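# Unlock the port blocker and place it in the square

## Task

A port blocker locks one socket on the upright panel. Take the key that matches its colour, use it to free the blocker, and set the blocker down on the table inside the marked square, with that key also resting on the table. Do not disturb the other keys and let nothing fall off the table. Finally release everything and pull both arms well away from the panel, the blocker and the keys, with neither arm in contact with the table top.

## Robot and tools

ROBOT. Two arms, left_arm and right_arm, each ending in a five-fingered hand. right_arm has a right hand and left_arm a mirrored left hand. Calibrated bases in the scene frame: left_arm at (+0.033, +0.322, +0.044) m, quat_wxyz (+1.000, 0, 0, -0.002); right_arm at (-0.056, -0.297, +0.012) m, quat_wxyz (+1.000, 0, 0, -0.012). A camera stand sits behind the arms. Loose objects may occasionally be nudged by something else.

FRAMES. Scene frame: origin at table-top height, halfway between the nominal bases; +z up, +x out across the table, +y toward left_arm (image sides do not match these names). Reported end_effector_position (m) and end_effector_quat_wxyz are in the scene frame and may be a few cm off. Motion offsets, however, are along the axes of each arm's own Hand target. Hand point: fixed to the palm, 0.05 m in front of it and 0.15 m out from the wrist mount. Its +z runs along straight fingers, +y out of the palm, +x across the palm away from the thumb on the right hand (toward the thumb on the left hand). Straight fingertips reach 0.06 to 0.07 m past the point along +z, lying 0.06 m behind it along -y. A wrist bracket on the little-finger side projects 0.10 m across the palm and can collide.

ROW FORMAT (used by execute_actions and move). One flat list of 28 numbers covering both arms, each in [-1, 1]: left dx, dy, dz, rx, ry, rz, then left little, ring, middle, index, thumb_bend, thumb_turn, force_limit, speed; then the same 14 for the right arm. The six pose numbers are an offset (not a pose) from that arm's Hand target at the start of the action or move, in the Hand target's own axes; 1.0 equals 0.6 m or 180 degrees, and rx, ry, rz form one rotation vector. All zeros for an arm re-requests its current Hand target. Offsets accumulate: sending the same offset twice moves twice. Finger and thumb numbers are absolute targets: +1 open/straight, -1 closed; thumb_turn +1 beside the palm, -1 in front of it opposite the fingers. force_limit maps -1..+1 to about 0..10 N at the fingertip (0..15 N for the two thumb motors). speed rises from near zero at -1 to full at +0.48 and above; use -0.94 or lower for gentle closing. Every row must state all eight hand numbers; to keep a hand unchanged, resend the last eight you sent (or, if none yet, its hand_measured plus hand_force_limit and hand_speed). With the thumb in front, the hand grips objects about 0.035 to 0.065 m thick, handles down to about 0.025 m.

TOOLS.
execute_actions: actions is a list of up to 15-row tables (each row one 1/30 s step; a short table repeats its last row to fill 15 steps). Every row counts from the action's start pose. cameras: list of names (cam_high, cam_low, cam_left_wrist, cam_right_wrist), ["all"], or []; images come by default only when actions is empty.
move: target is one 28-number row or a list of up to 15 rows, all offsets from the same starting Hand targets. speed in m/s, 0.002 to 4.3, default 0.25 (rotation up to twice that in rad/s), one value or one per target. blend in m rounds corners of a list (0 = stop at each). blocking=false returns after about 0.5 s while motion continues. Paths are straight, do not avoid obstacles or the other arm, and cap at 10 s. Avoid routing close to an arm's own base.
wait: seconds 0 to 10; holds commands, lets a running move continue.
stop: brakes a running move.
zoom_image: camera plus region [x0, y0, x1, y1] in pixels, at most 504 by 504, from the newest image of that camera.
show_instructions: shows the reference pages. finished_scene: ends the scene (scene 1), irreversible.

RESULTS. Each call reports robot state: Hand target (the last commanded pose after clipping; next offsets start here), end-effector pose, joint positions, velocities, torques, and per hand hand_measured, hand_stopped_by (moving, target, force, stalled, fault), hand_load_n (positive when pushed open; near 0 means grip lost), hand_force_limit, hand_speed. A move adds a move: line with the ending (done, off_target, moving, held, fault) and limits such as paced (pose clipped) or held (steps withheld). done means at rest within 10 mm and 2 degrees; neither done nor off_target tells you about contact.

BEHAVIOUR. Arms track loosely and often settle 1 to 3 cm (sometimes 5 cm) low; resend the shortfall as an offset. Commanded orientation is clipped to within 40 degrees of the measured one. A blocked arm keeps pushing until commanded back past its hand point. Finger motors lock on reaching target or force_limit; to squeeze harder raise force_limit and send a more closed target; to loosen, send a more open one.

AVOID. Dropping things, releasing objects still moving, fast impacts, hard pressing on the fixed panel, any collision or squeeze between the two hands, excess fingertip force, and anything leaving the table. Long holds or stretched poses heat motors: MOTOR HOT appears at 85 °C and at 100 °C the arm drops for 30 to 60 s.

Each tool is called as name(argument=value, ...), one argument or row to a line, values as JSON.

Reference images:

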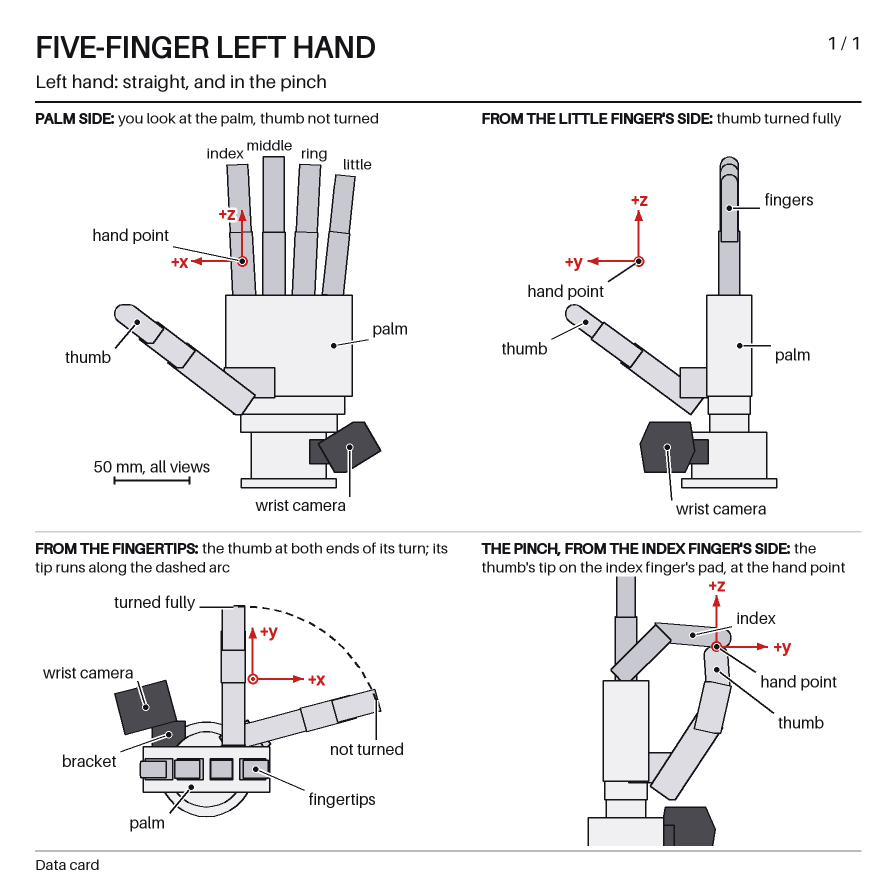

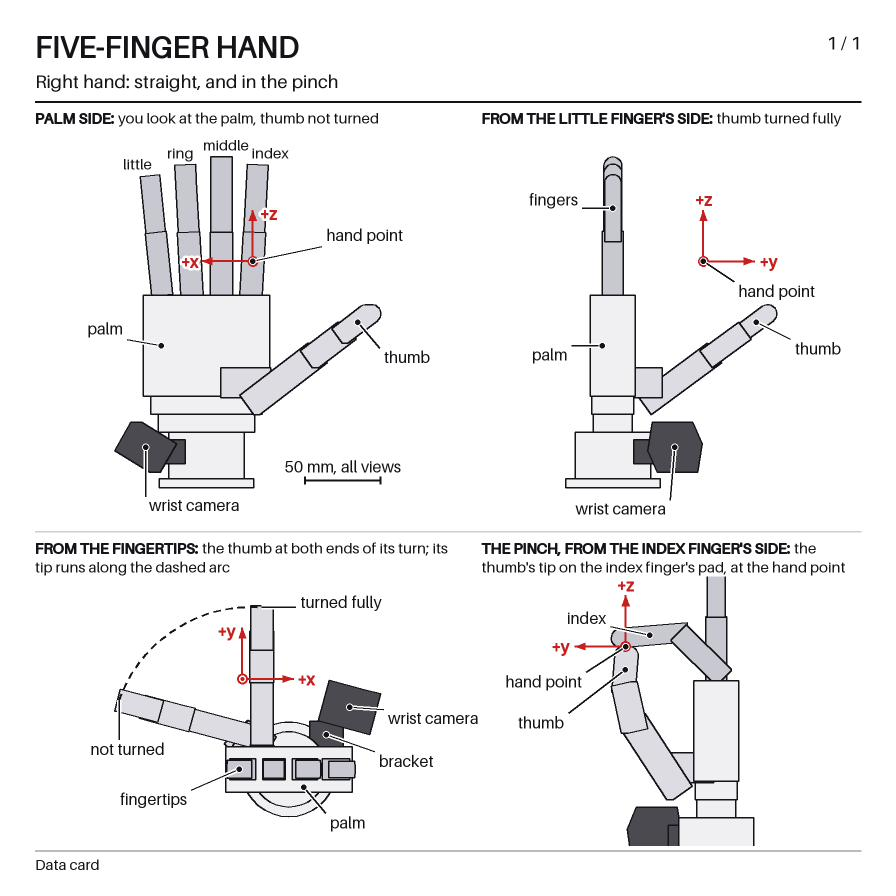

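## Session

execute_actions(
  actions=[],
)

Scene clock: 0.00 s.
left_arm: end_effector_position=(+0.2415, -0.0323, +0.2377) hand_measured=(+1.000, +1.000, +1.000, +1.000, +1.000, +1.000) hand_load_n=(+0.0, +0.0, +0.0, +0.0, +0.0, +0.0) hand_stopped_by=(target, target, target, target, target, target) hand_force_limit=0.00 hand_speed=-0.80 end_effector_quat_wxyz=(+0.145, +0.651, +0.741, -0.075) | right_arm: end_effector_position=(+0.3905, -0.4825, +0.1921) hand_measured=(+1.000, +1.000, +1.000, +1.000, +1.000, +1.000) hand_load_n=(+0.0, +0.0, +0.0, +0.0, +0.0, +0.0) hand_stopped_by=(target, target, target, target, target, target) hand_force_limit=0.00 hand_speed=-0.80 end_effector_quat_wxyz=(+0.177, +0.453, +0.873, +0.049)
Joint positions: left_arm=[-1.195 1.224 1.074 -1.093 0 1.814] | right_arm=[-0.497 1.259 0.983 -0.941 -0.112 2.026]
Joint velocities: within noise
Joint torques (N m): no reading
Heat: left arm: hottest wrist roll 29 °C; right arm: hottest wrist roll 30 °C.
Hand target: left_arm +0.2439, -0.0384, +0.2446; +0.152, +0.650, +0.740, -0.079 | right_arm +0.3971, -0.4863, +0.2026; +0.188, +0.451, +0.871, +0.049

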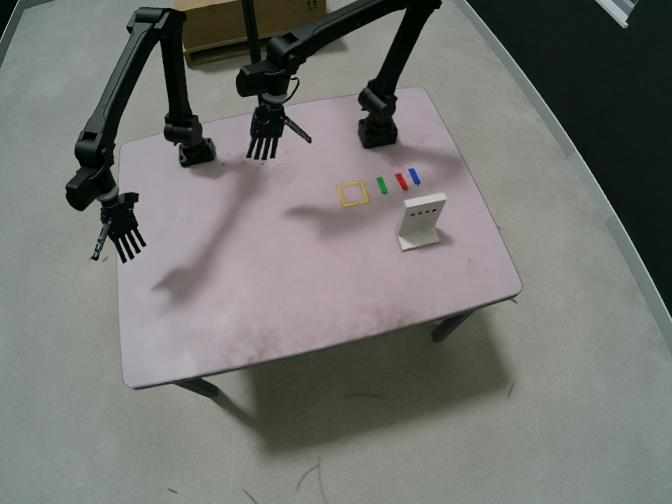

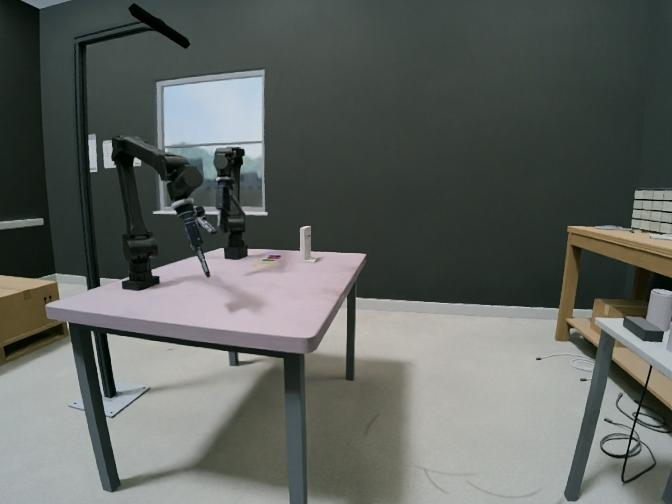

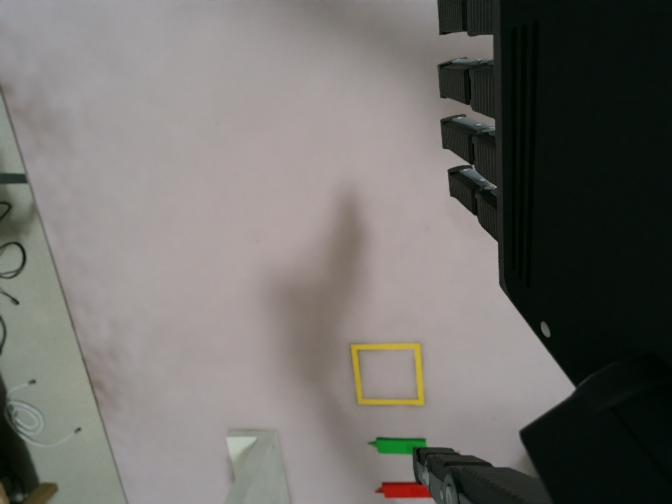

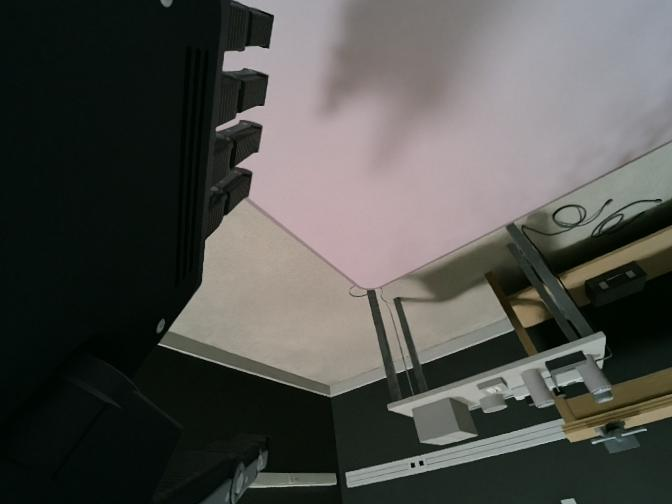

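zoom_image(
  camera="cam_high",
  region=[320, 140, 480, 260],
)

zoom_image(
  camera="cam_low",
  region=[220, 210, 380, 290],
)

zoom_image(
  camera="cam_left_wrist",
  region=[180, 320, 480, 504],
)

Scaled by 3.150 from the camera's 672x504 image, which has a finer 960x720 frame.

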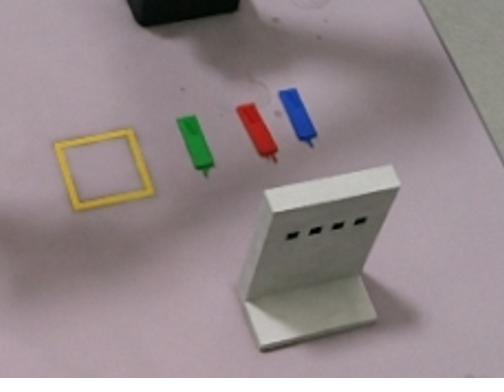

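Scaled by 3.150 from the camera's 672x504 image, which has a finer 960x720 frame.

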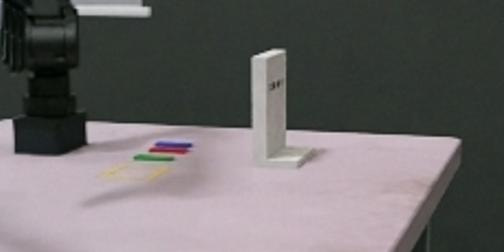

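Scaled by 1.680 from the camera's 672x504 image, which has a finer 960x720 frame.

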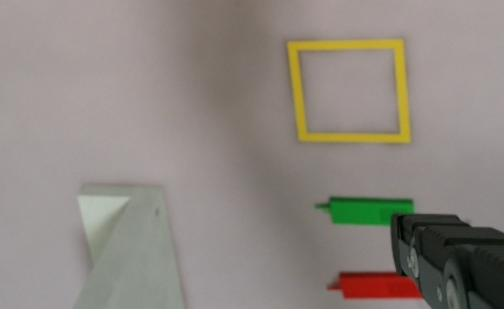

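zoom_image(
  camera="cam_high",
  region=[390, 185, 460, 255],
)

zoom_image(
  camera="cam_low",
  region=[285, 215, 335, 270],
)

zoom_image(
  camera="cam_high",
  region=[370, 155, 430, 215],
)

Scaled by 7.200 from the camera's 672x504 image, which has a finer 960x720 frame.

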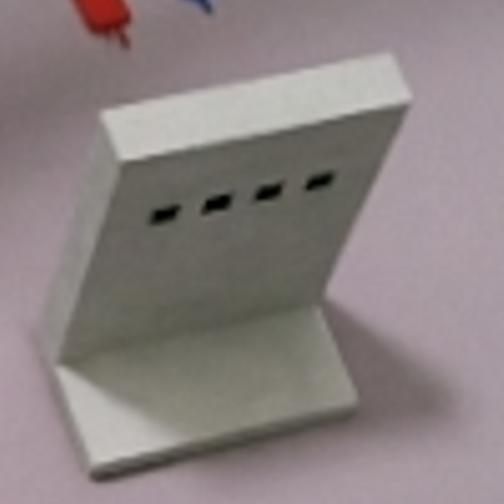

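Scaled by 9.164 from the camera's 672x504 image, which has a finer 960x720 frame.

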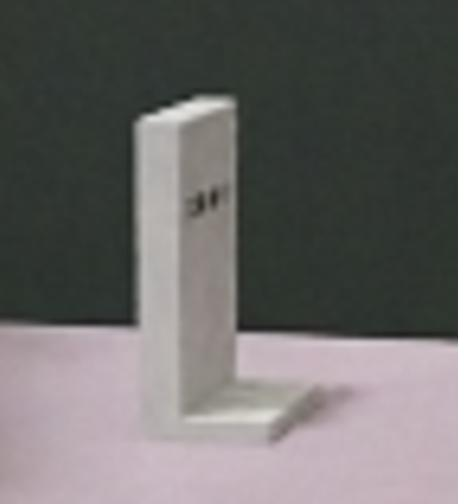

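Scaled by 8.400 from the camera's 672x504 image, which has a finer 960x720 frame.

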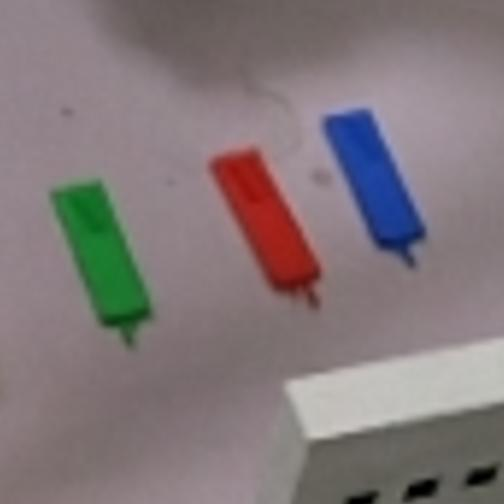

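move(
  target=[0.164, -0.057, -0.266, -0.167, 0.111, 0, 1, 1, 1, 1, 1, 1, 0, -0.8, 0, 0, 0, 0, 0, 0, 1, 1, 1, 1, 1, 1, 0, -0.8],
  cameras=["all"],
)

Scene clock: 90.33 s.
left_arm: end_effector_position=(+0.1833, +0.1017, +0.3490) hand_measured=(+1.000, +1.000, +1.000, +1.000, +1.000, +1.000) hand_load_n=(+0.0, +0.0, +0.0, +0.0, +0.0, +0.0) hand_stopped_by=(target, target, target, target, target, target) hand_force_limit=0.00 hand_speed=-0.80 end_effector_quat_wxyz=(+0.210, +0.605, +0.741, +0.203) | right_arm: end_effector_position=(+0.3905, -0.4825, +0.1921) hand_measured=(+1.000, +1.000, +1.000, +1.000, +1.000, +1.000) hand_load_n=(+0.0, +0.0, +0.0, +0.0, +0.0, +0.0) hand_stopped_by=(target, target, target, target, target, target) hand_force_limit=0.00 hand_speed=-0.80 end_effector_quat_wxyz=(+0.177, +0.453, +0.873, +0.049)
Joint positions: left_arm=[-1.569 1.054 1.094 -1.668 -0.59 1.35] | right_arm=[-0.497 1.259 0.983 -0.941 -0.112 2.026]
Joint torques (N m): left_arm=[-2.2 -6.42 10.25 -0.08 -0.47 -0.13] | right_arm=[-0.44 -7.06 9.43 1.33 -0.12 0.16]
Heat: left arm: hottest elbow 45 °C; right arm: hottest elbow 34 °C.
Hand target: left_arm +0.1798, +0.0992, +0.3600; +0.185, +0.592, +0.750, +0.228 | right_arm +0.3971, -0.4863, +0.2026; +0.188, +0.451, +0.871, +0.049
Off the commanded pose: left_arm 0.012 m, 4 deg | right_arm 0.013 m, 1 deg.
joint sent to its limit (left arm) — joint 4 (wrist pitch), lower limit. The joint targets are off in orientation, not in position.
move: off_target (left_arm, right_arm)

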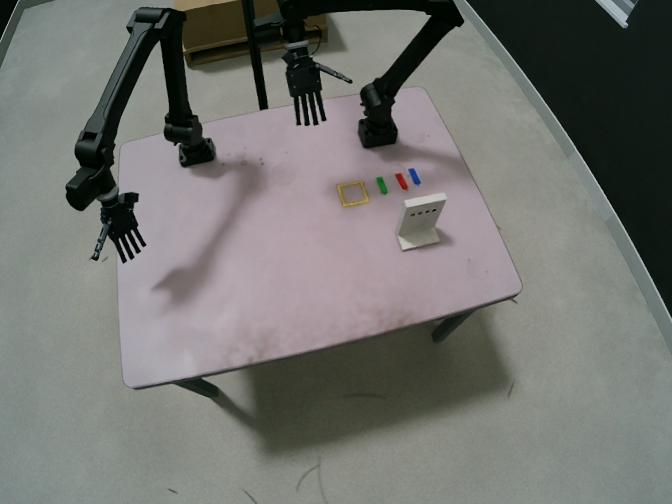

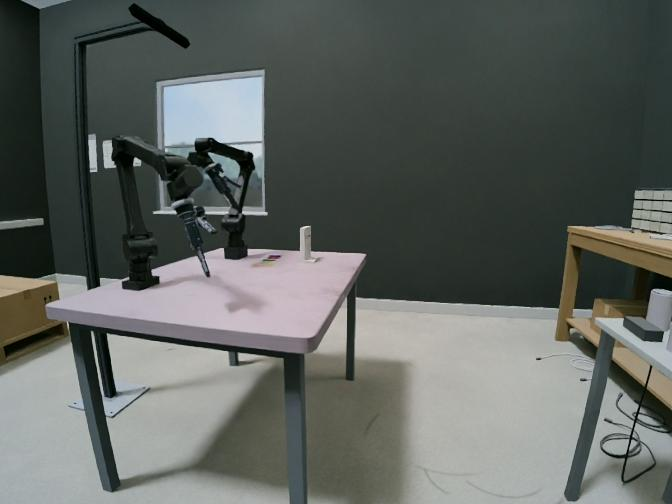

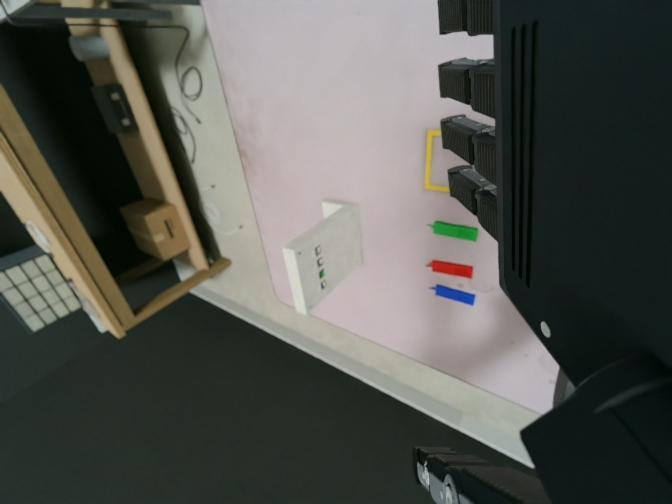

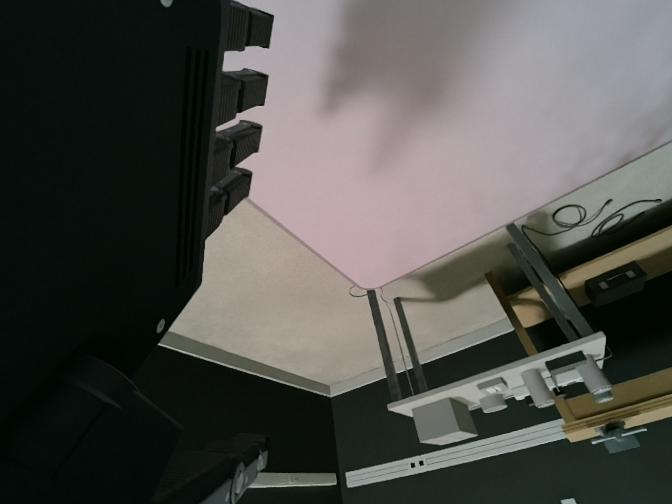

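The blocked socket shows green. Let me zoom in.

zoom_image(
  camera="cam_left_wrist",
  region=[260, 190, 380, 320],
)

zoom_image(
  camera="cam_left_wrist",
  region=[400, 120, 500, 320],
)

zoom_image(
  camera="cam_left_wrist",
  region=[300, 235, 340, 300],
)

Scaled by 3.877 from the camera's 672x504 image, which has a finer 960x720 frame.

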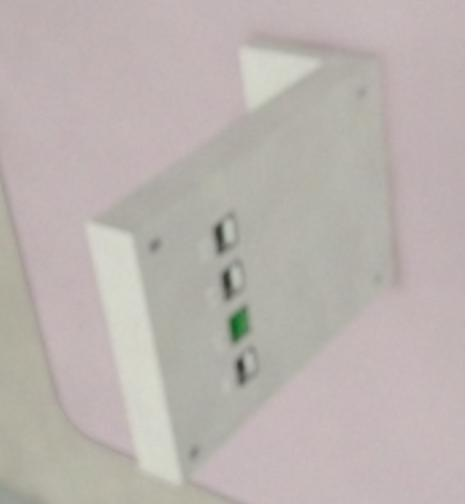

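Scaled by 2.520 from the camera's 672x504 image, which has a finer 960x720 frame.

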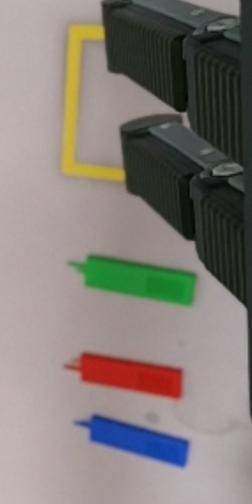

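Scaled by 7.754 from the camera's 672x504 image, which has a finer 960x720 frame.

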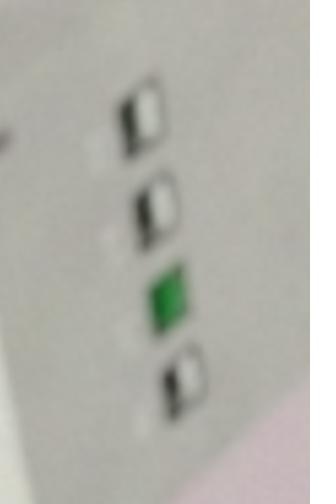

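zoom_image(
  camera="cam_left_wrist",
  region=[400, 0, 560, 240],
)

zoom_image(
  camera="cam_left_wrist",
  region=[220, 150, 560, 405],
)

Scaled by 2.100 from the camera's 672x504 image, which has a finer 960x720 frame.

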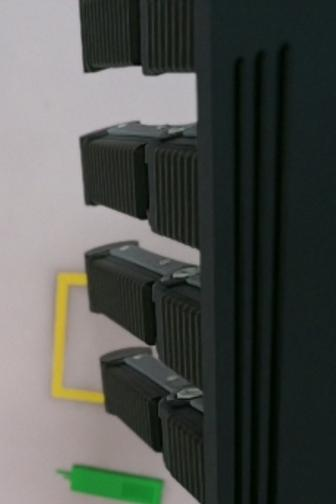

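Scaled by 1.482 from the camera's 672x504 image, which has a finer 960x720 frame.

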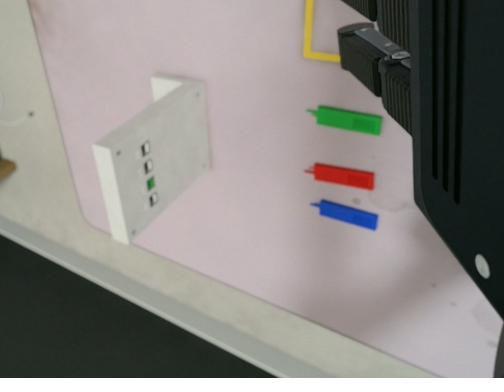

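move(
  target=[0.1483, 0.0587, 0.0987, 0.1162, 0.1938, -0.6254, 1, 1, 1, 1, 1, 1, 0, -0.8, 0, 0, 0, 0, 0, 0, 1, 1, 1, 1, 1, 1, 0, -0.8],
  cameras=["cam_high", "cam_left_wrist"],
  speed=0.3,
)

Scene clock: 275.70 s.
left_arm: end_effector_position=(+0.2163, +0.2016, +0.3194) hand_measured=(+1.000, +1.000, +1.000, +1.000, +1.000, +1.000) hand_load_n=(+0.0, +0.0, +0.0, +0.0, -0.5, +0.0) hand_stopped_by=(target, target, target, target, target, target) hand_force_limit=0.00 hand_speed=-0.80 end_effector_quat_wxyz=(+0.012, -0.331, +0.944, -0.015) | right_arm: end_effector_position=(+0.3905, -0.4825, +0.1921) hand_measured=(+1.000, +1.000, +1.000, +1.000, +1.000, +1.000) hand_load_n=(+0.0, +0.0, +0.0, +0.0, +0.0, +0.0) hand_stopped_by=(target, target, target, target, target, target) hand_force_limit=0.00 hand_speed=-0.80 end_effector_quat_wxyz=(+0.177, +0.453, +0.873, +0.049)
Joint positions: left_arm=[-0.54 1.066 1.2 -1.668 0 0.353] | right_arm=[-0.497 1.259 0.983 -0.941 -0.112 2.026]
Joint torques (N m): left_arm=[-0.73 -6.07 10.63 0.1 0.13 -0.15] | right_arm=[-0.44 -7.06 9.42 1.35 -0.12 0.16]
Heat: left arm: hottest elbow 44 °C; right arm: hottest elbow 38 °C.
Hand target: left_arm +0.2203, +0.1999, +0.3299; +0.000, -0.342, +0.940, +0.000 | right_arm +0.3971, -0.4863, +0.2026; +0.188, +0.451, +0.871, +0.049
Off the commanded pose: left_arm 0.011 m, 3 deg | right_arm 0.013 m, 1 deg.
joint sent to its limit (left arm) — joint 4 (wrist pitch), lower limit. The joint targets are off in orientation, not in position.
move: off_target (left_arm, right_arm)
Images, in order (width x height): cam_high 672x504, cam_left_wrist 672x504.

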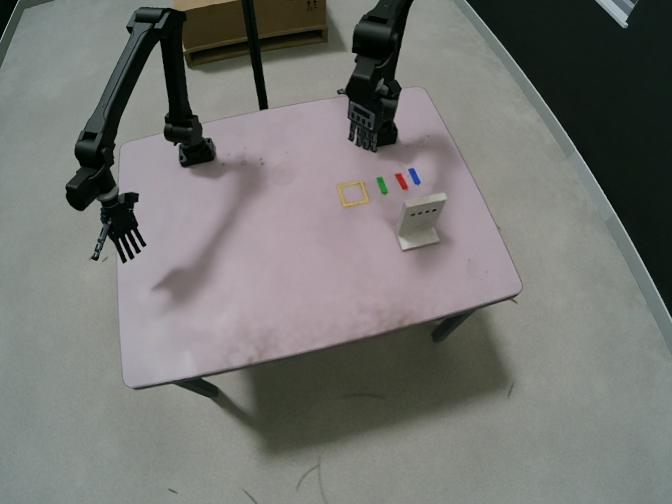

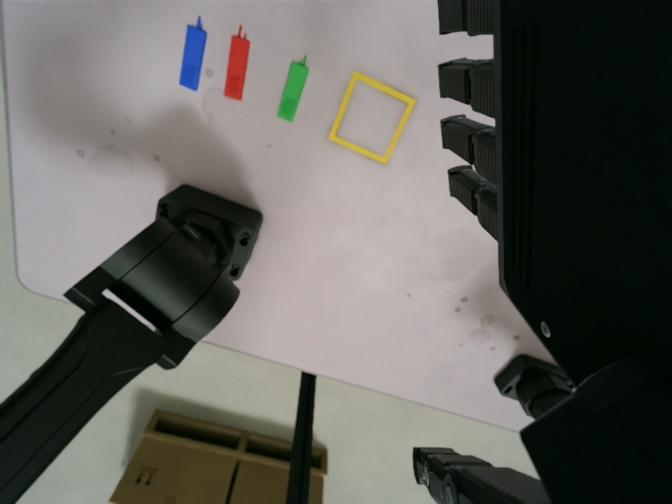

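zoom_image(
  camera="cam_left_wrist",
  region=[450, 320, 650, 470],
)

zoom_image(
  camera="cam_left_wrist",
  region=[140, 0, 440, 220],
)

zoom_image(
  camera="cam_high",
  region=[150, 80, 480, 260],
)

Scaled by 2.520 from the camera's 672x504 image, which has a finer 960x720 frame.

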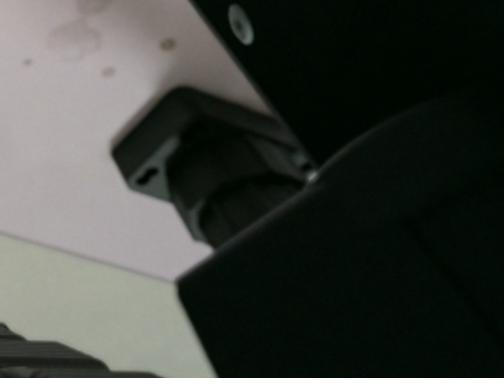

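Scaled by 1.680 from the camera's 672x504 image, which has a finer 960x720 frame.

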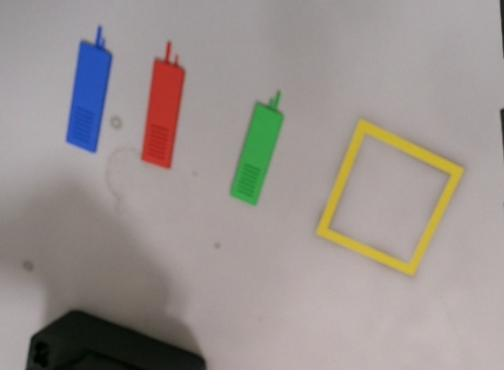

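Scaled by 1.527 from the camera's 672x504 image, which has a finer 960x720 frame.

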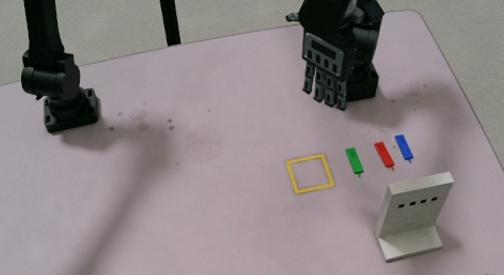

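move(
  target=[
    [-0.0255, -0.0215, 0, 0, 0, -0.3889, 1, 1, 1, 1, 1, 1, 0, -0.8, 0, 0, 0, 0, 0, 0, 1, 1, 1, 1, 1, 1, 0, -0.8],
    [-0.047, 0.004, 0.05, 0.1097, -0.3015, -0.7279, 1, 1, 1, 1, 1, 1, 0, -0.8, 0, 0, 0, 0, 0, 0, 1, 1, 1, 1, 1, 1, 0, -0.8],
  ],
  cameras=["cam_high", "cam_left_wrist"],
  speed=0.3,
  blend=[0.02, 0],
)

Scene clock: 453.43 s.
left_arm: end_effector_position=(+0.2467, +0.2192, +0.3030) hand_measured=(+1.000, +1.000, +1.000, +1.000, +1.000, +1.000) hand_load_n=(+0.0, +0.0, +0.0, +0.0, +0.0, +0.0) hand_stopped_by=(target, target, target, target, target, target) hand_force_limit=0.00 hand_speed=-0.80 end_effector_quat_wxyz=(-0.165, +0.964, -0.120, +0.171) | right_arm: end_effector_position=(+0.3905, -0.4825, +0.1921) hand_measured=(+1.000, +1.000, +1.000, +1.000, +1.000, +1.000) hand_load_n=(+0.0, +0.0, +0.0, +0.0, +0.0, +0.0) hand_stopped_by=(target, target, target, target, target, target) hand_force_limit=0.00 hand_speed=-0.80 end_effector_quat_wxyz=(+0.177, +0.453, +0.873, +0.049)
Joint positions: left_arm=[-0.634 0.694 0.938 -1.668 -0.458 -1.926] | right_arm=[-0.497 1.259 0.983 -0.941 -0.112 2.026]
Joint torques (N m): left_arm=[-2.14 -2.55 7.3 0.34 -0.17 -0.2] | right_arm=[-0.5 -7.06 9.42 1.32 -0.12 0.16]
Heat: left arm: hottest elbow 47 °C; right arm: hottest elbow 40 °C.
Hand target: left_arm +0.2403, +0.2199, +0.2998; -0.382, +0.924, +0.000, +0.000 | right_arm +0.3971, -0.4863, +0.2026; +0.188, +0.451, +0.871, +0.049
Off the commanded pose: left_arm 0.007 m, 35 deg | right_arm 0.013 m, 1 deg.
joint sent to its limit (left arm) — joint 4 (wrist pitch), lower limit. The joint targets are off in orientation, not in position.
move: off_target (left_arm, right_arm)
Images, in order (width x height): cam_high 672x504, cam_left_wrist 672x504.

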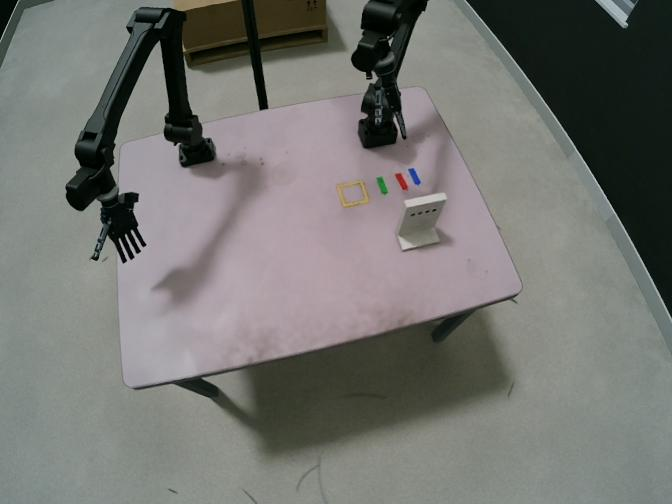

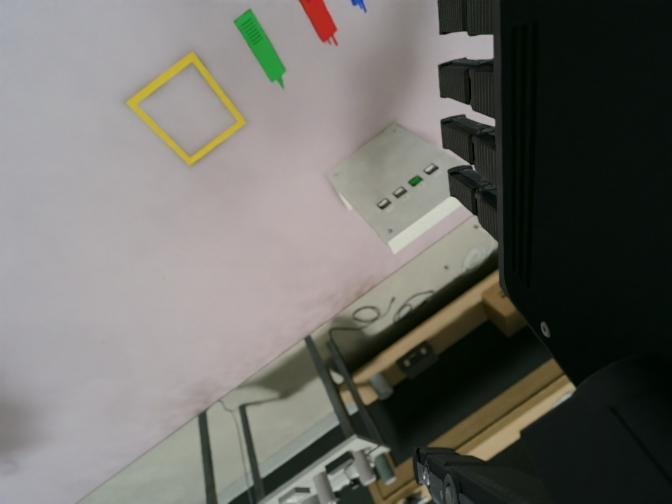

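zoom_image(
  camera="cam_left_wrist",
  region=[320, 110, 490, 260],
)

zoom_image(
  camera="cam_left_wrist",
  region=[370, 150, 450, 220],
)

zoom_image(
  camera="cam_left_wrist",
  region=[220, 0, 380, 110],
)

Scaled by 2.965 from the camera's 672x504 image, which has a finer 960x720 frame.

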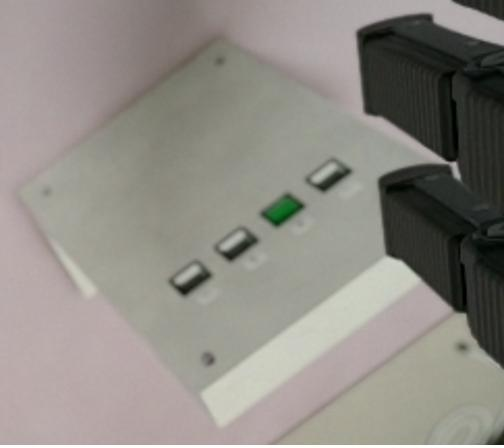

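Scaled by 6.300 from the camera's 672x504 image, which has a finer 960x720 frame.

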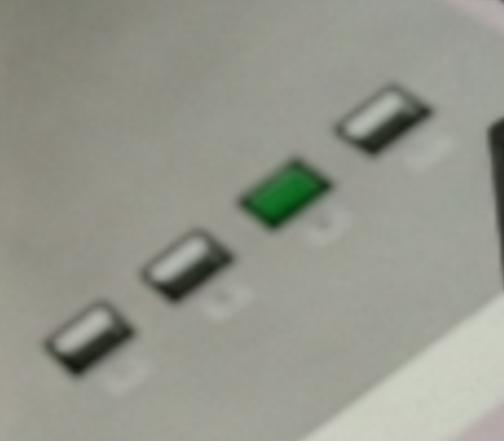

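Scaled by 3.150 from the camera's 672x504 image, which has a finer 960x720 frame.

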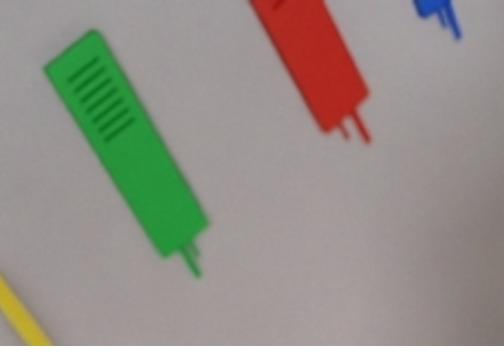

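move(
  target=[0.1162, -0.0357, 0.106, 0.2341, 0.263, 0.1091, 1, 1, 1, 1, 1, 1, 0, -0.8, 0, 0, 0, 0, 0, 0, 1, 1, 1, 1, 1, 1, 0, -0.8],
  cameras=["cam_high", "cam_left_wrist"],
  speed=0.3,
)

Scene clock: 557.60 s.
left_arm: end_effector_position=(+0.3116, +0.2773, +0.2759) hand_measured=(+1.000, +1.000, +1.000, +1.000, +1.000, +1.000) hand_load_n=(+0.0, +0.0, +0.0, +0.0, +0.0, -0.5) hand_stopped_by=(target, target, target, target, target, target) hand_force_limit=0.00 hand_speed=-0.80 end_effector_quat_wxyz=(+0.627, -0.645, +0.306, -0.312) | right_arm: end_effector_position=(+0.3905, -0.4825, +0.1921) hand_measured=(+1.000, +1.000, +1.000, +1.000, +1.000, +1.000) hand_load_n=(+0.5, +0.0, +0.0, +0.0, +0.0, +0.0) hand_stopped_by=(target, target, target, target, target, target) hand_force_limit=0.00 hand_speed=-0.80 end_effector_quat_wxyz=(+0.177, +0.453, +0.873, +0.049)
Joint positions: left_arm=[-0.909 0.885 0.613 -1.668 -1.551 -1.958] | right_arm=[-0.497 1.259 0.983 -0.941 -0.112 2.026]
Joint torques (N m): left_arm=[-1.03 -2.26 6.72 -0.36 -0.74 -0.17] | right_arm=[-0.44 -7.06 9.42 1.35 -0.12 0.16]
Heat: left arm: hottest elbow 43 °C; right arm: hottest elbow 41 °C.
Hand target: left_arm +0.3100, +0.2800, +0.2700; +0.641, -0.641, +0.299, -0.299 | right_arm +0.3971, -0.4863, +0.2026; +0.188, +0.451, +0.871, +0.049
Off the commanded pose: left_arm 0.007 m, 2 deg | right_arm 0.013 m, 1 deg.
joint sent to its limit (left arm) — joint 4 (wrist pitch), lower limit. The joint targets still meet the commanded pose.
move: off_target (right_arm)
Images, in order (width x height): cam_high 672x504, cam_left_wrist 672x504.

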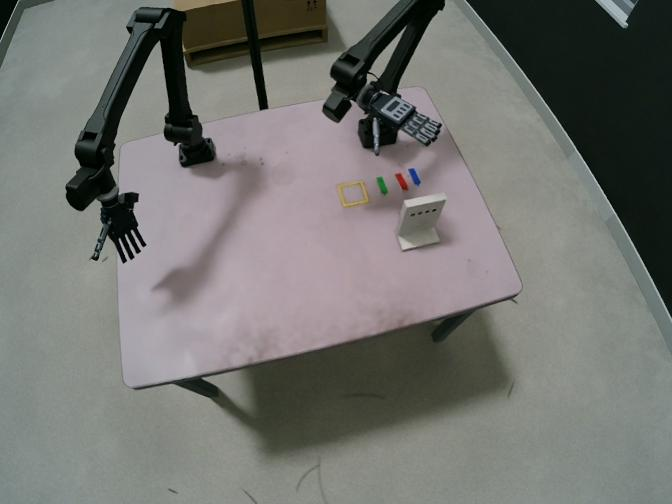

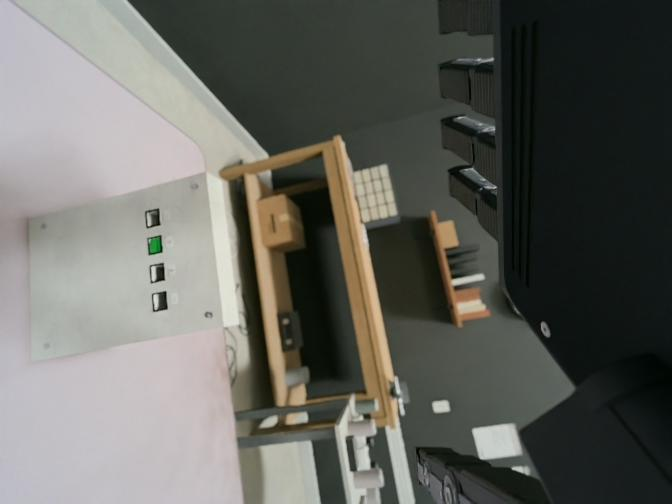

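zoom_image(
  camera="cam_left_wrist",
  region=[120, 195, 200, 320],
)

zoom_image(
  camera="cam_left_wrist",
  region=[140, 225, 180, 265],
)

Scaled by 4.032 from the camera's 672x504 image, which has a finer 960x720 frame.

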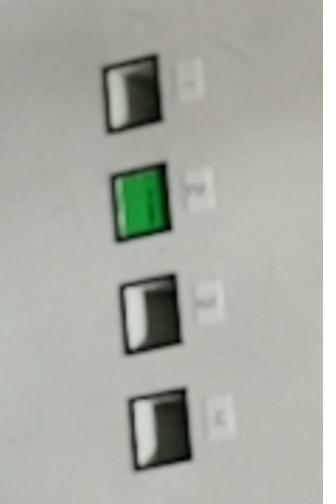

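Scaled by 12.600 from the camera's 672x504 image, which has a finer 960x720 frame.

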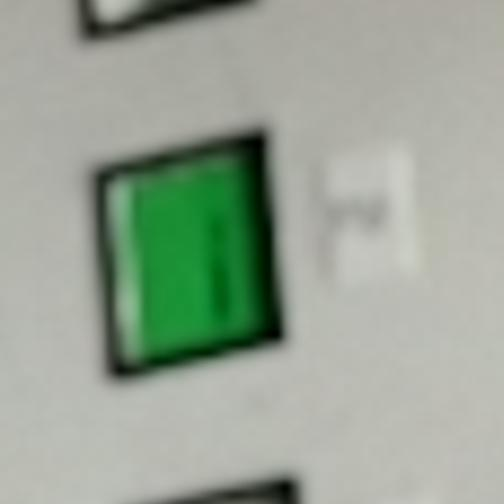

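move(
  target=[-0.02, 0.125, 0.0929, 0, 0, 0, 1, 1, 1, 1, 1, 1, 0, -0.8, 0, 0, 0, 0, 0, 0, 1, 1, 1, 1, 1, 1, 0, -0.8],
  cameras=["cam_high", "cam_left_wrist"],
  speed=0.2,
)

Scene clock: 653.13 s.
left_arm: end_effector_position=(+0.3382, +0.3254, +0.1933) hand_measured=(+1.000, +1.000, +1.000, +1.000, +1.000, +1.000) hand_load_n=(+0.0, +0.0, +0.0, +0.0, +0.0, +0.0) hand_stopped_by=(target, target, target, target, target, target) hand_force_limit=0.00 hand_speed=-0.80 end_effector_quat_wxyz=(+0.668, -0.667, +0.239, -0.230) | right_arm: end_effector_position=(+0.3905, -0.4825, +0.1921) hand_measured=(+1.000, +1.000, +1.000, +1.000, +1.000, +1.000) hand_load_n=(+0.0, +0.0, +0.0, +0.0, +0.0, +0.0) hand_stopped_by=(target, target, target, target, target, target) hand_force_limit=0.00 hand_speed=-0.80 end_effector_quat_wxyz=(+0.177, +0.453, +0.873, +0.049)
Joint positions: left_arm=[-0.674 1.16 0.52 -1.391 -1.568 -2.018] | right_arm=[-0.497 1.259 0.983 -0.941 -0.112 2.026]
Joint torques (N m): left_arm=[-0.67 -4.42 7.6 0.25 -0.71 -0.06] | right_arm=[-0.44 -7.06 9.43 1.33 -0.13 0.16]
Heat: left arm: hottest elbow 42 °C; right arm: hottest elbow 42 °C.
Hand target: left_arm +0.3451, +0.3250, +0.1952; +0.641, -0.641, +0.299, -0.299 | right_arm +0.3971, -0.4863, +0.2026; +0.188, +0.451, +0.871, +0.049
Off the commanded pose: left_arm 0.007 m, 11 deg | right_arm 0.013 m, 1 deg.
joint sent to its limit (left arm) — joint 5 (wrist yaw), lower limit. The joint targets are off in orientation, not in position.
move: off_target (left_arm, right_arm)
Images, in order (width x height): cam_high 672x504, cam_left_wrist 672x504.

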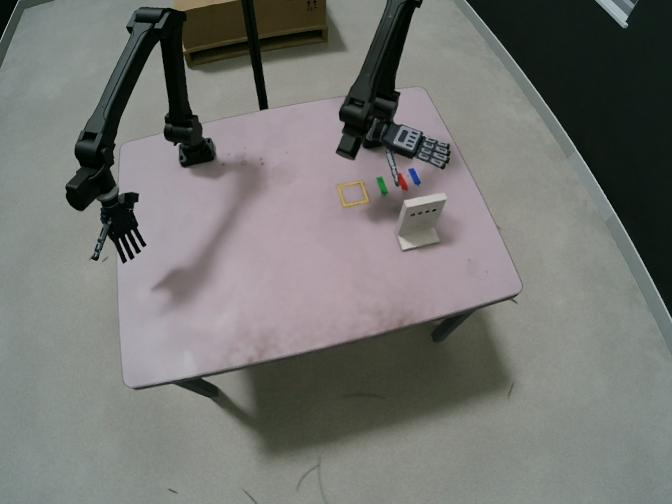

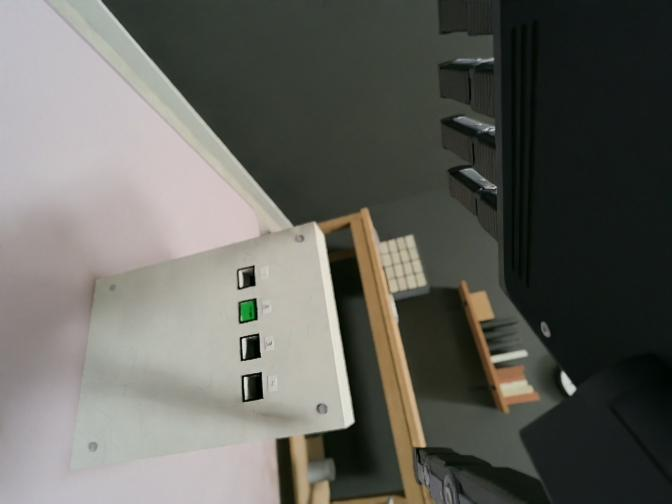

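zoom_image(
  camera="cam_left_wrist",
  region=[225, 290, 275, 330],
)

zoom_image(
  camera="cam_left_wrist",
  region=[60, 210, 360, 480],
)

Scaled by 10.080 from the camera's 672x504 image, which has a finer 960x720 frame.

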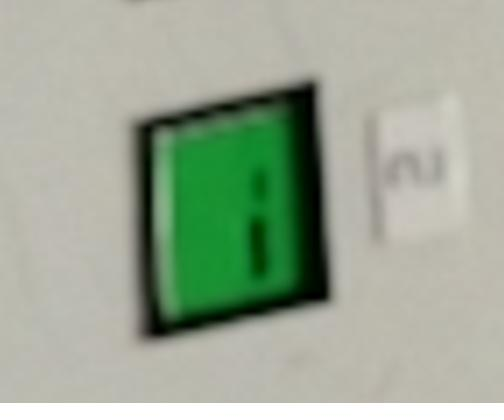

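Scaled by 1.680 from the camera's 672x504 image, which has a finer 960x720 frame.

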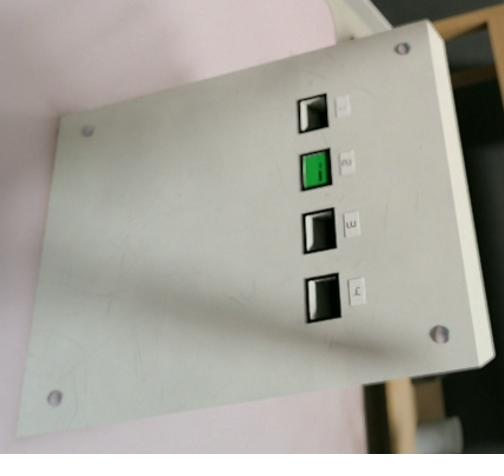

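move(
  target=[
    [0.0091, -0.1247, -0.1058, 0, 0, 0, 1, 1, 1, 1, 1, 1, 0, -0.8, 0, 0, 0, 0, 0, 0, 1, 1, 1, 1, 1, 1, 0, -0.8],
    [-0.0253, 0.1087, -0.1857, -0.3153, -0.2263, -0.1306, 1, 1, 1, 1, 1, 1, 0, -0.8, 0, 0, 0, 0, 0, 0, 1, 1, 1, 1, 1, 1, 0, -0.8],
  ],
  cameras=["cam_high", "cam_left_wrist"],
  speed=0.25,
  blend=[0.03, 0],
)

Scene clock: 898.27 s.
left_arm: end_effector_position=(+0.2485, +0.2648, +0.1328) hand_measured=(+1.000, +1.000, +1.000, +1.000, +1.000, +1.000) hand_load_n=(+0.0, +0.0, +0.0, +0.0, +0.0, +0.0) hand_stopped_by=(target, target, target, target, target, target) hand_force_limit=0.00 hand_speed=-0.80 end_effector_quat_wxyz=(-0.260, +0.965, -0.040, +0.016) | right_arm: end_effector_position=(+0.3905, -0.4825, +0.1921) hand_measured=(+1.000, +1.000, +1.000, +1.000, +1.000, +1.000) hand_load_n=(+0.0, +0.0, -0.5, +0.0, +0.0, +0.0) hand_stopped_by=(target, target, target, target, target, target) hand_force_limit=0.00 hand_speed=-0.80 end_effector_quat_wxyz=(+0.177, +0.453, +0.873, +0.049)
Joint positions: left_arm=[-0.504 0.957 0.636 -1.475 -0.48 -2.051] | right_arm=[-0.497 1.259 0.983 -0.941 -0.112 2.026]
Joint torques (N m): left_arm=[-0.56 -3.25 7.58 0.38 -0.18 0.1] | right_arm=[-0.44 -7.06 9.42 1.32 -0.13 0.16]
Heat: left arm: hottest elbow 45 °C; right arm: hottest elbow 43 °C.
Hand target: left_arm +0.2499, +0.2651, +0.1298; -0.259, +0.965, -0.042, +0.011 | right_arm +0.3971, -0.4863, +0.2026; +0.188, +0.451, +0.871, +0.049
Off the commanded pose: left_arm 0.003 m, 1 deg | right_arm 0.013 m, 1 deg.
move: off_target (right_arm)
Images, in order (width x height): cam_high 672x504, cam_left_wrist 672x504.

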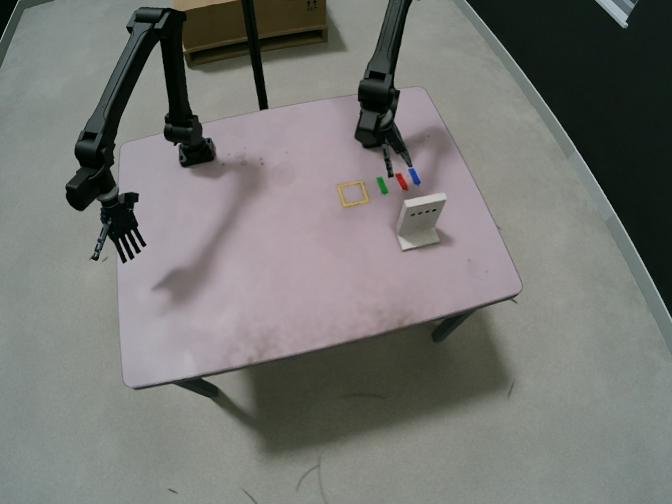

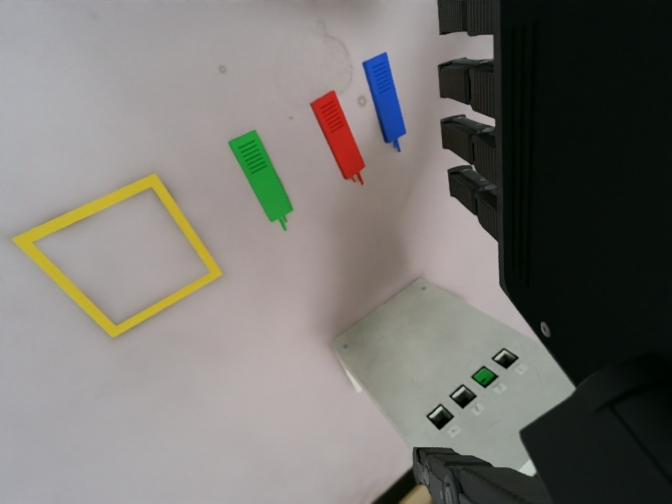

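zoom_image(
  camera="cam_left_wrist",
  region=[215, 120, 305, 240],
)

zoom_image(
  camera="cam_left_wrist",
  region=[265, 195, 300, 235],
)

zoom_image(
  camera="cam_left_wrist",
  region=[300, 40, 420, 200],
)

Scaled by 4.200 from the camera's 672x504 image, which has a finer 960x720 frame.

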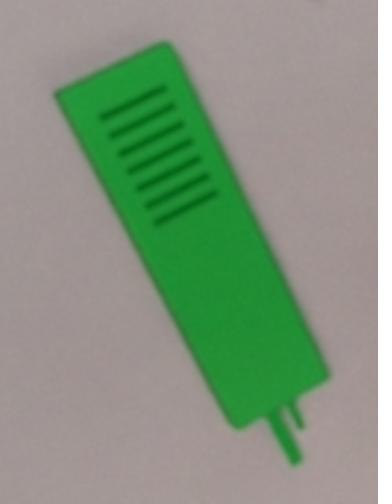

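Scaled by 12.600 from the camera's 672x504 image, which has a finer 960x720 frame.

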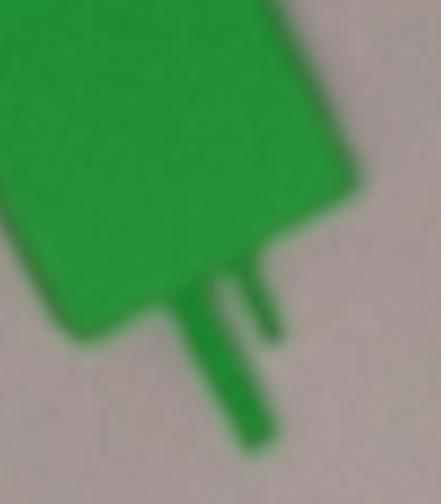

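Scaled by 3.150 from the camera's 672x504 image, which has a finer 960x720 frame.

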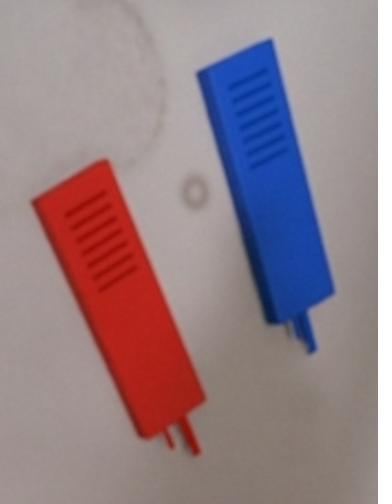

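execute_actions(
  actions=[
    [[0,0,0,0,0,0,-1,-1,-0.39,-0.39,1,-1,0,-0.3,0,0,0,0,0,0,1,1,1,1,1,1,0,-0.8]],
  ],
  cameras=["cam_left_wrist"],
)

Scene clock: 939.13 s.
left_arm: end_effector_position=(+0.2485, +0.2646, +0.1327) hand_measured=(-1.000, -1.000, -0.390, -0.390, +1.000, -1.000) hand_load_n=(+0.0, +0.0, +0.0, +0.0, +0.0, +0.0) hand_stopped_by=(target, target, target, target, target, target) hand_force_limit=0.00 hand_speed=-0.30 end_effector_quat_wxyz=(-0.259, +0.965, -0.041, +0.016) | right_arm: end_effector_position=(+0.3905, -0.4825, +0.1921) hand_measured=(+1.000, +1.000, +1.000, +1.000, +1.000, +1.000) hand_load_n=(+0.0, +0.0, +0.0, +0.0, +0.0, -0.5) hand_stopped_by=(target, target, target, target, target, target) hand_force_limit=0.00 hand_speed=-0.80 end_effector_quat_wxyz=(+0.177, +0.453, +0.873, +0.049)
Joint positions: left_arm=[-0.504 0.957 0.636 -1.474 -0.479 -2.048] | right_arm=[-0.497 1.259 0.983 -0.941 -0.112 2.026]
Joint torques (N m): left_arm=[-0.67 -3.31 7.64 0.34 -0.17 0.06] | right_arm=[-0.44 -7 9.42 1.35 -0.12 0.16]
Heat: left arm: hottest elbow 45 °C; right arm: hottest elbow 44 °C.
Hand target: left_arm +0.2498, +0.2651, +0.1298; -0.259, +0.965, -0.042, +0.011 | right_arm +0.3971, -0.4863, +0.2026; +0.188, +0.451, +0.871, +0.049
Off the commanded pose: left_arm 0.003 m, 1 deg | right_arm 0.013 m, 1 deg.
Step readings (end_effector_position of left_arm | right_arm):
0: (+0.2485, +0.2648, +0.1328) | (+0.3905, -0.4825, +0.1921)
1: (+0.2485, +0.2648, +0.1328) | (+0.3905, -0.4825, +0.1921)
2: (+0.2485, +0.2648, +0.1328) | (+0.3905, -0.4825, +0.1921)
4: (+0.2485, +0.2647, +0.1327) | (+0.3905, -0.4825, +0.1921)
8: (+0.2486, +0.2646, +0.1327) | (+0.3905, -0.4825, +0.1921)
15: (+0.2485, +0.2646, +0.1327) | (+0.3905, -0.4825, +0.1921)
Images, in order (width x height): cam_left_wrist 672x504.

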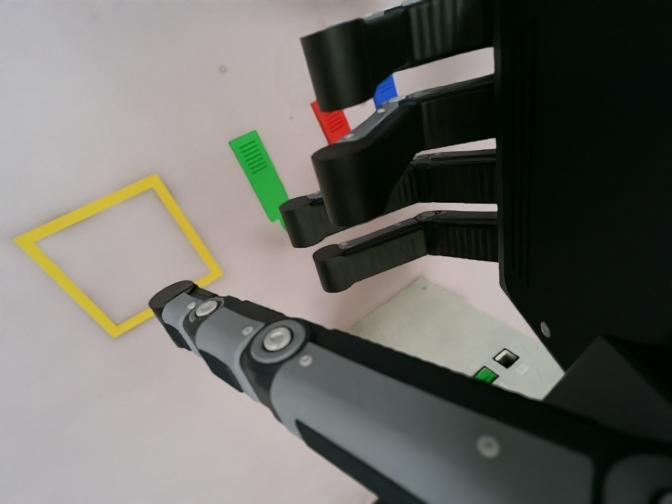

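zoom_image(
  camera="cam_left_wrist",
  region=[140, 170, 460, 410],
)

Scaled by 1.575 from the camera's 672x504 image, which has a finer 960x720 frame.

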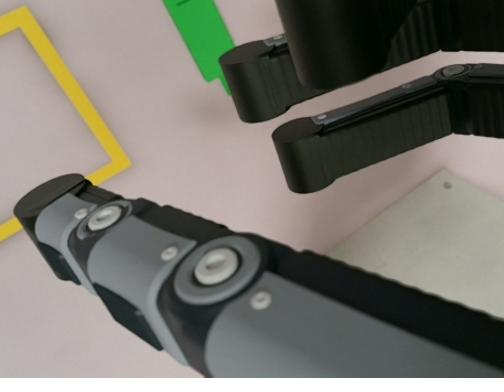

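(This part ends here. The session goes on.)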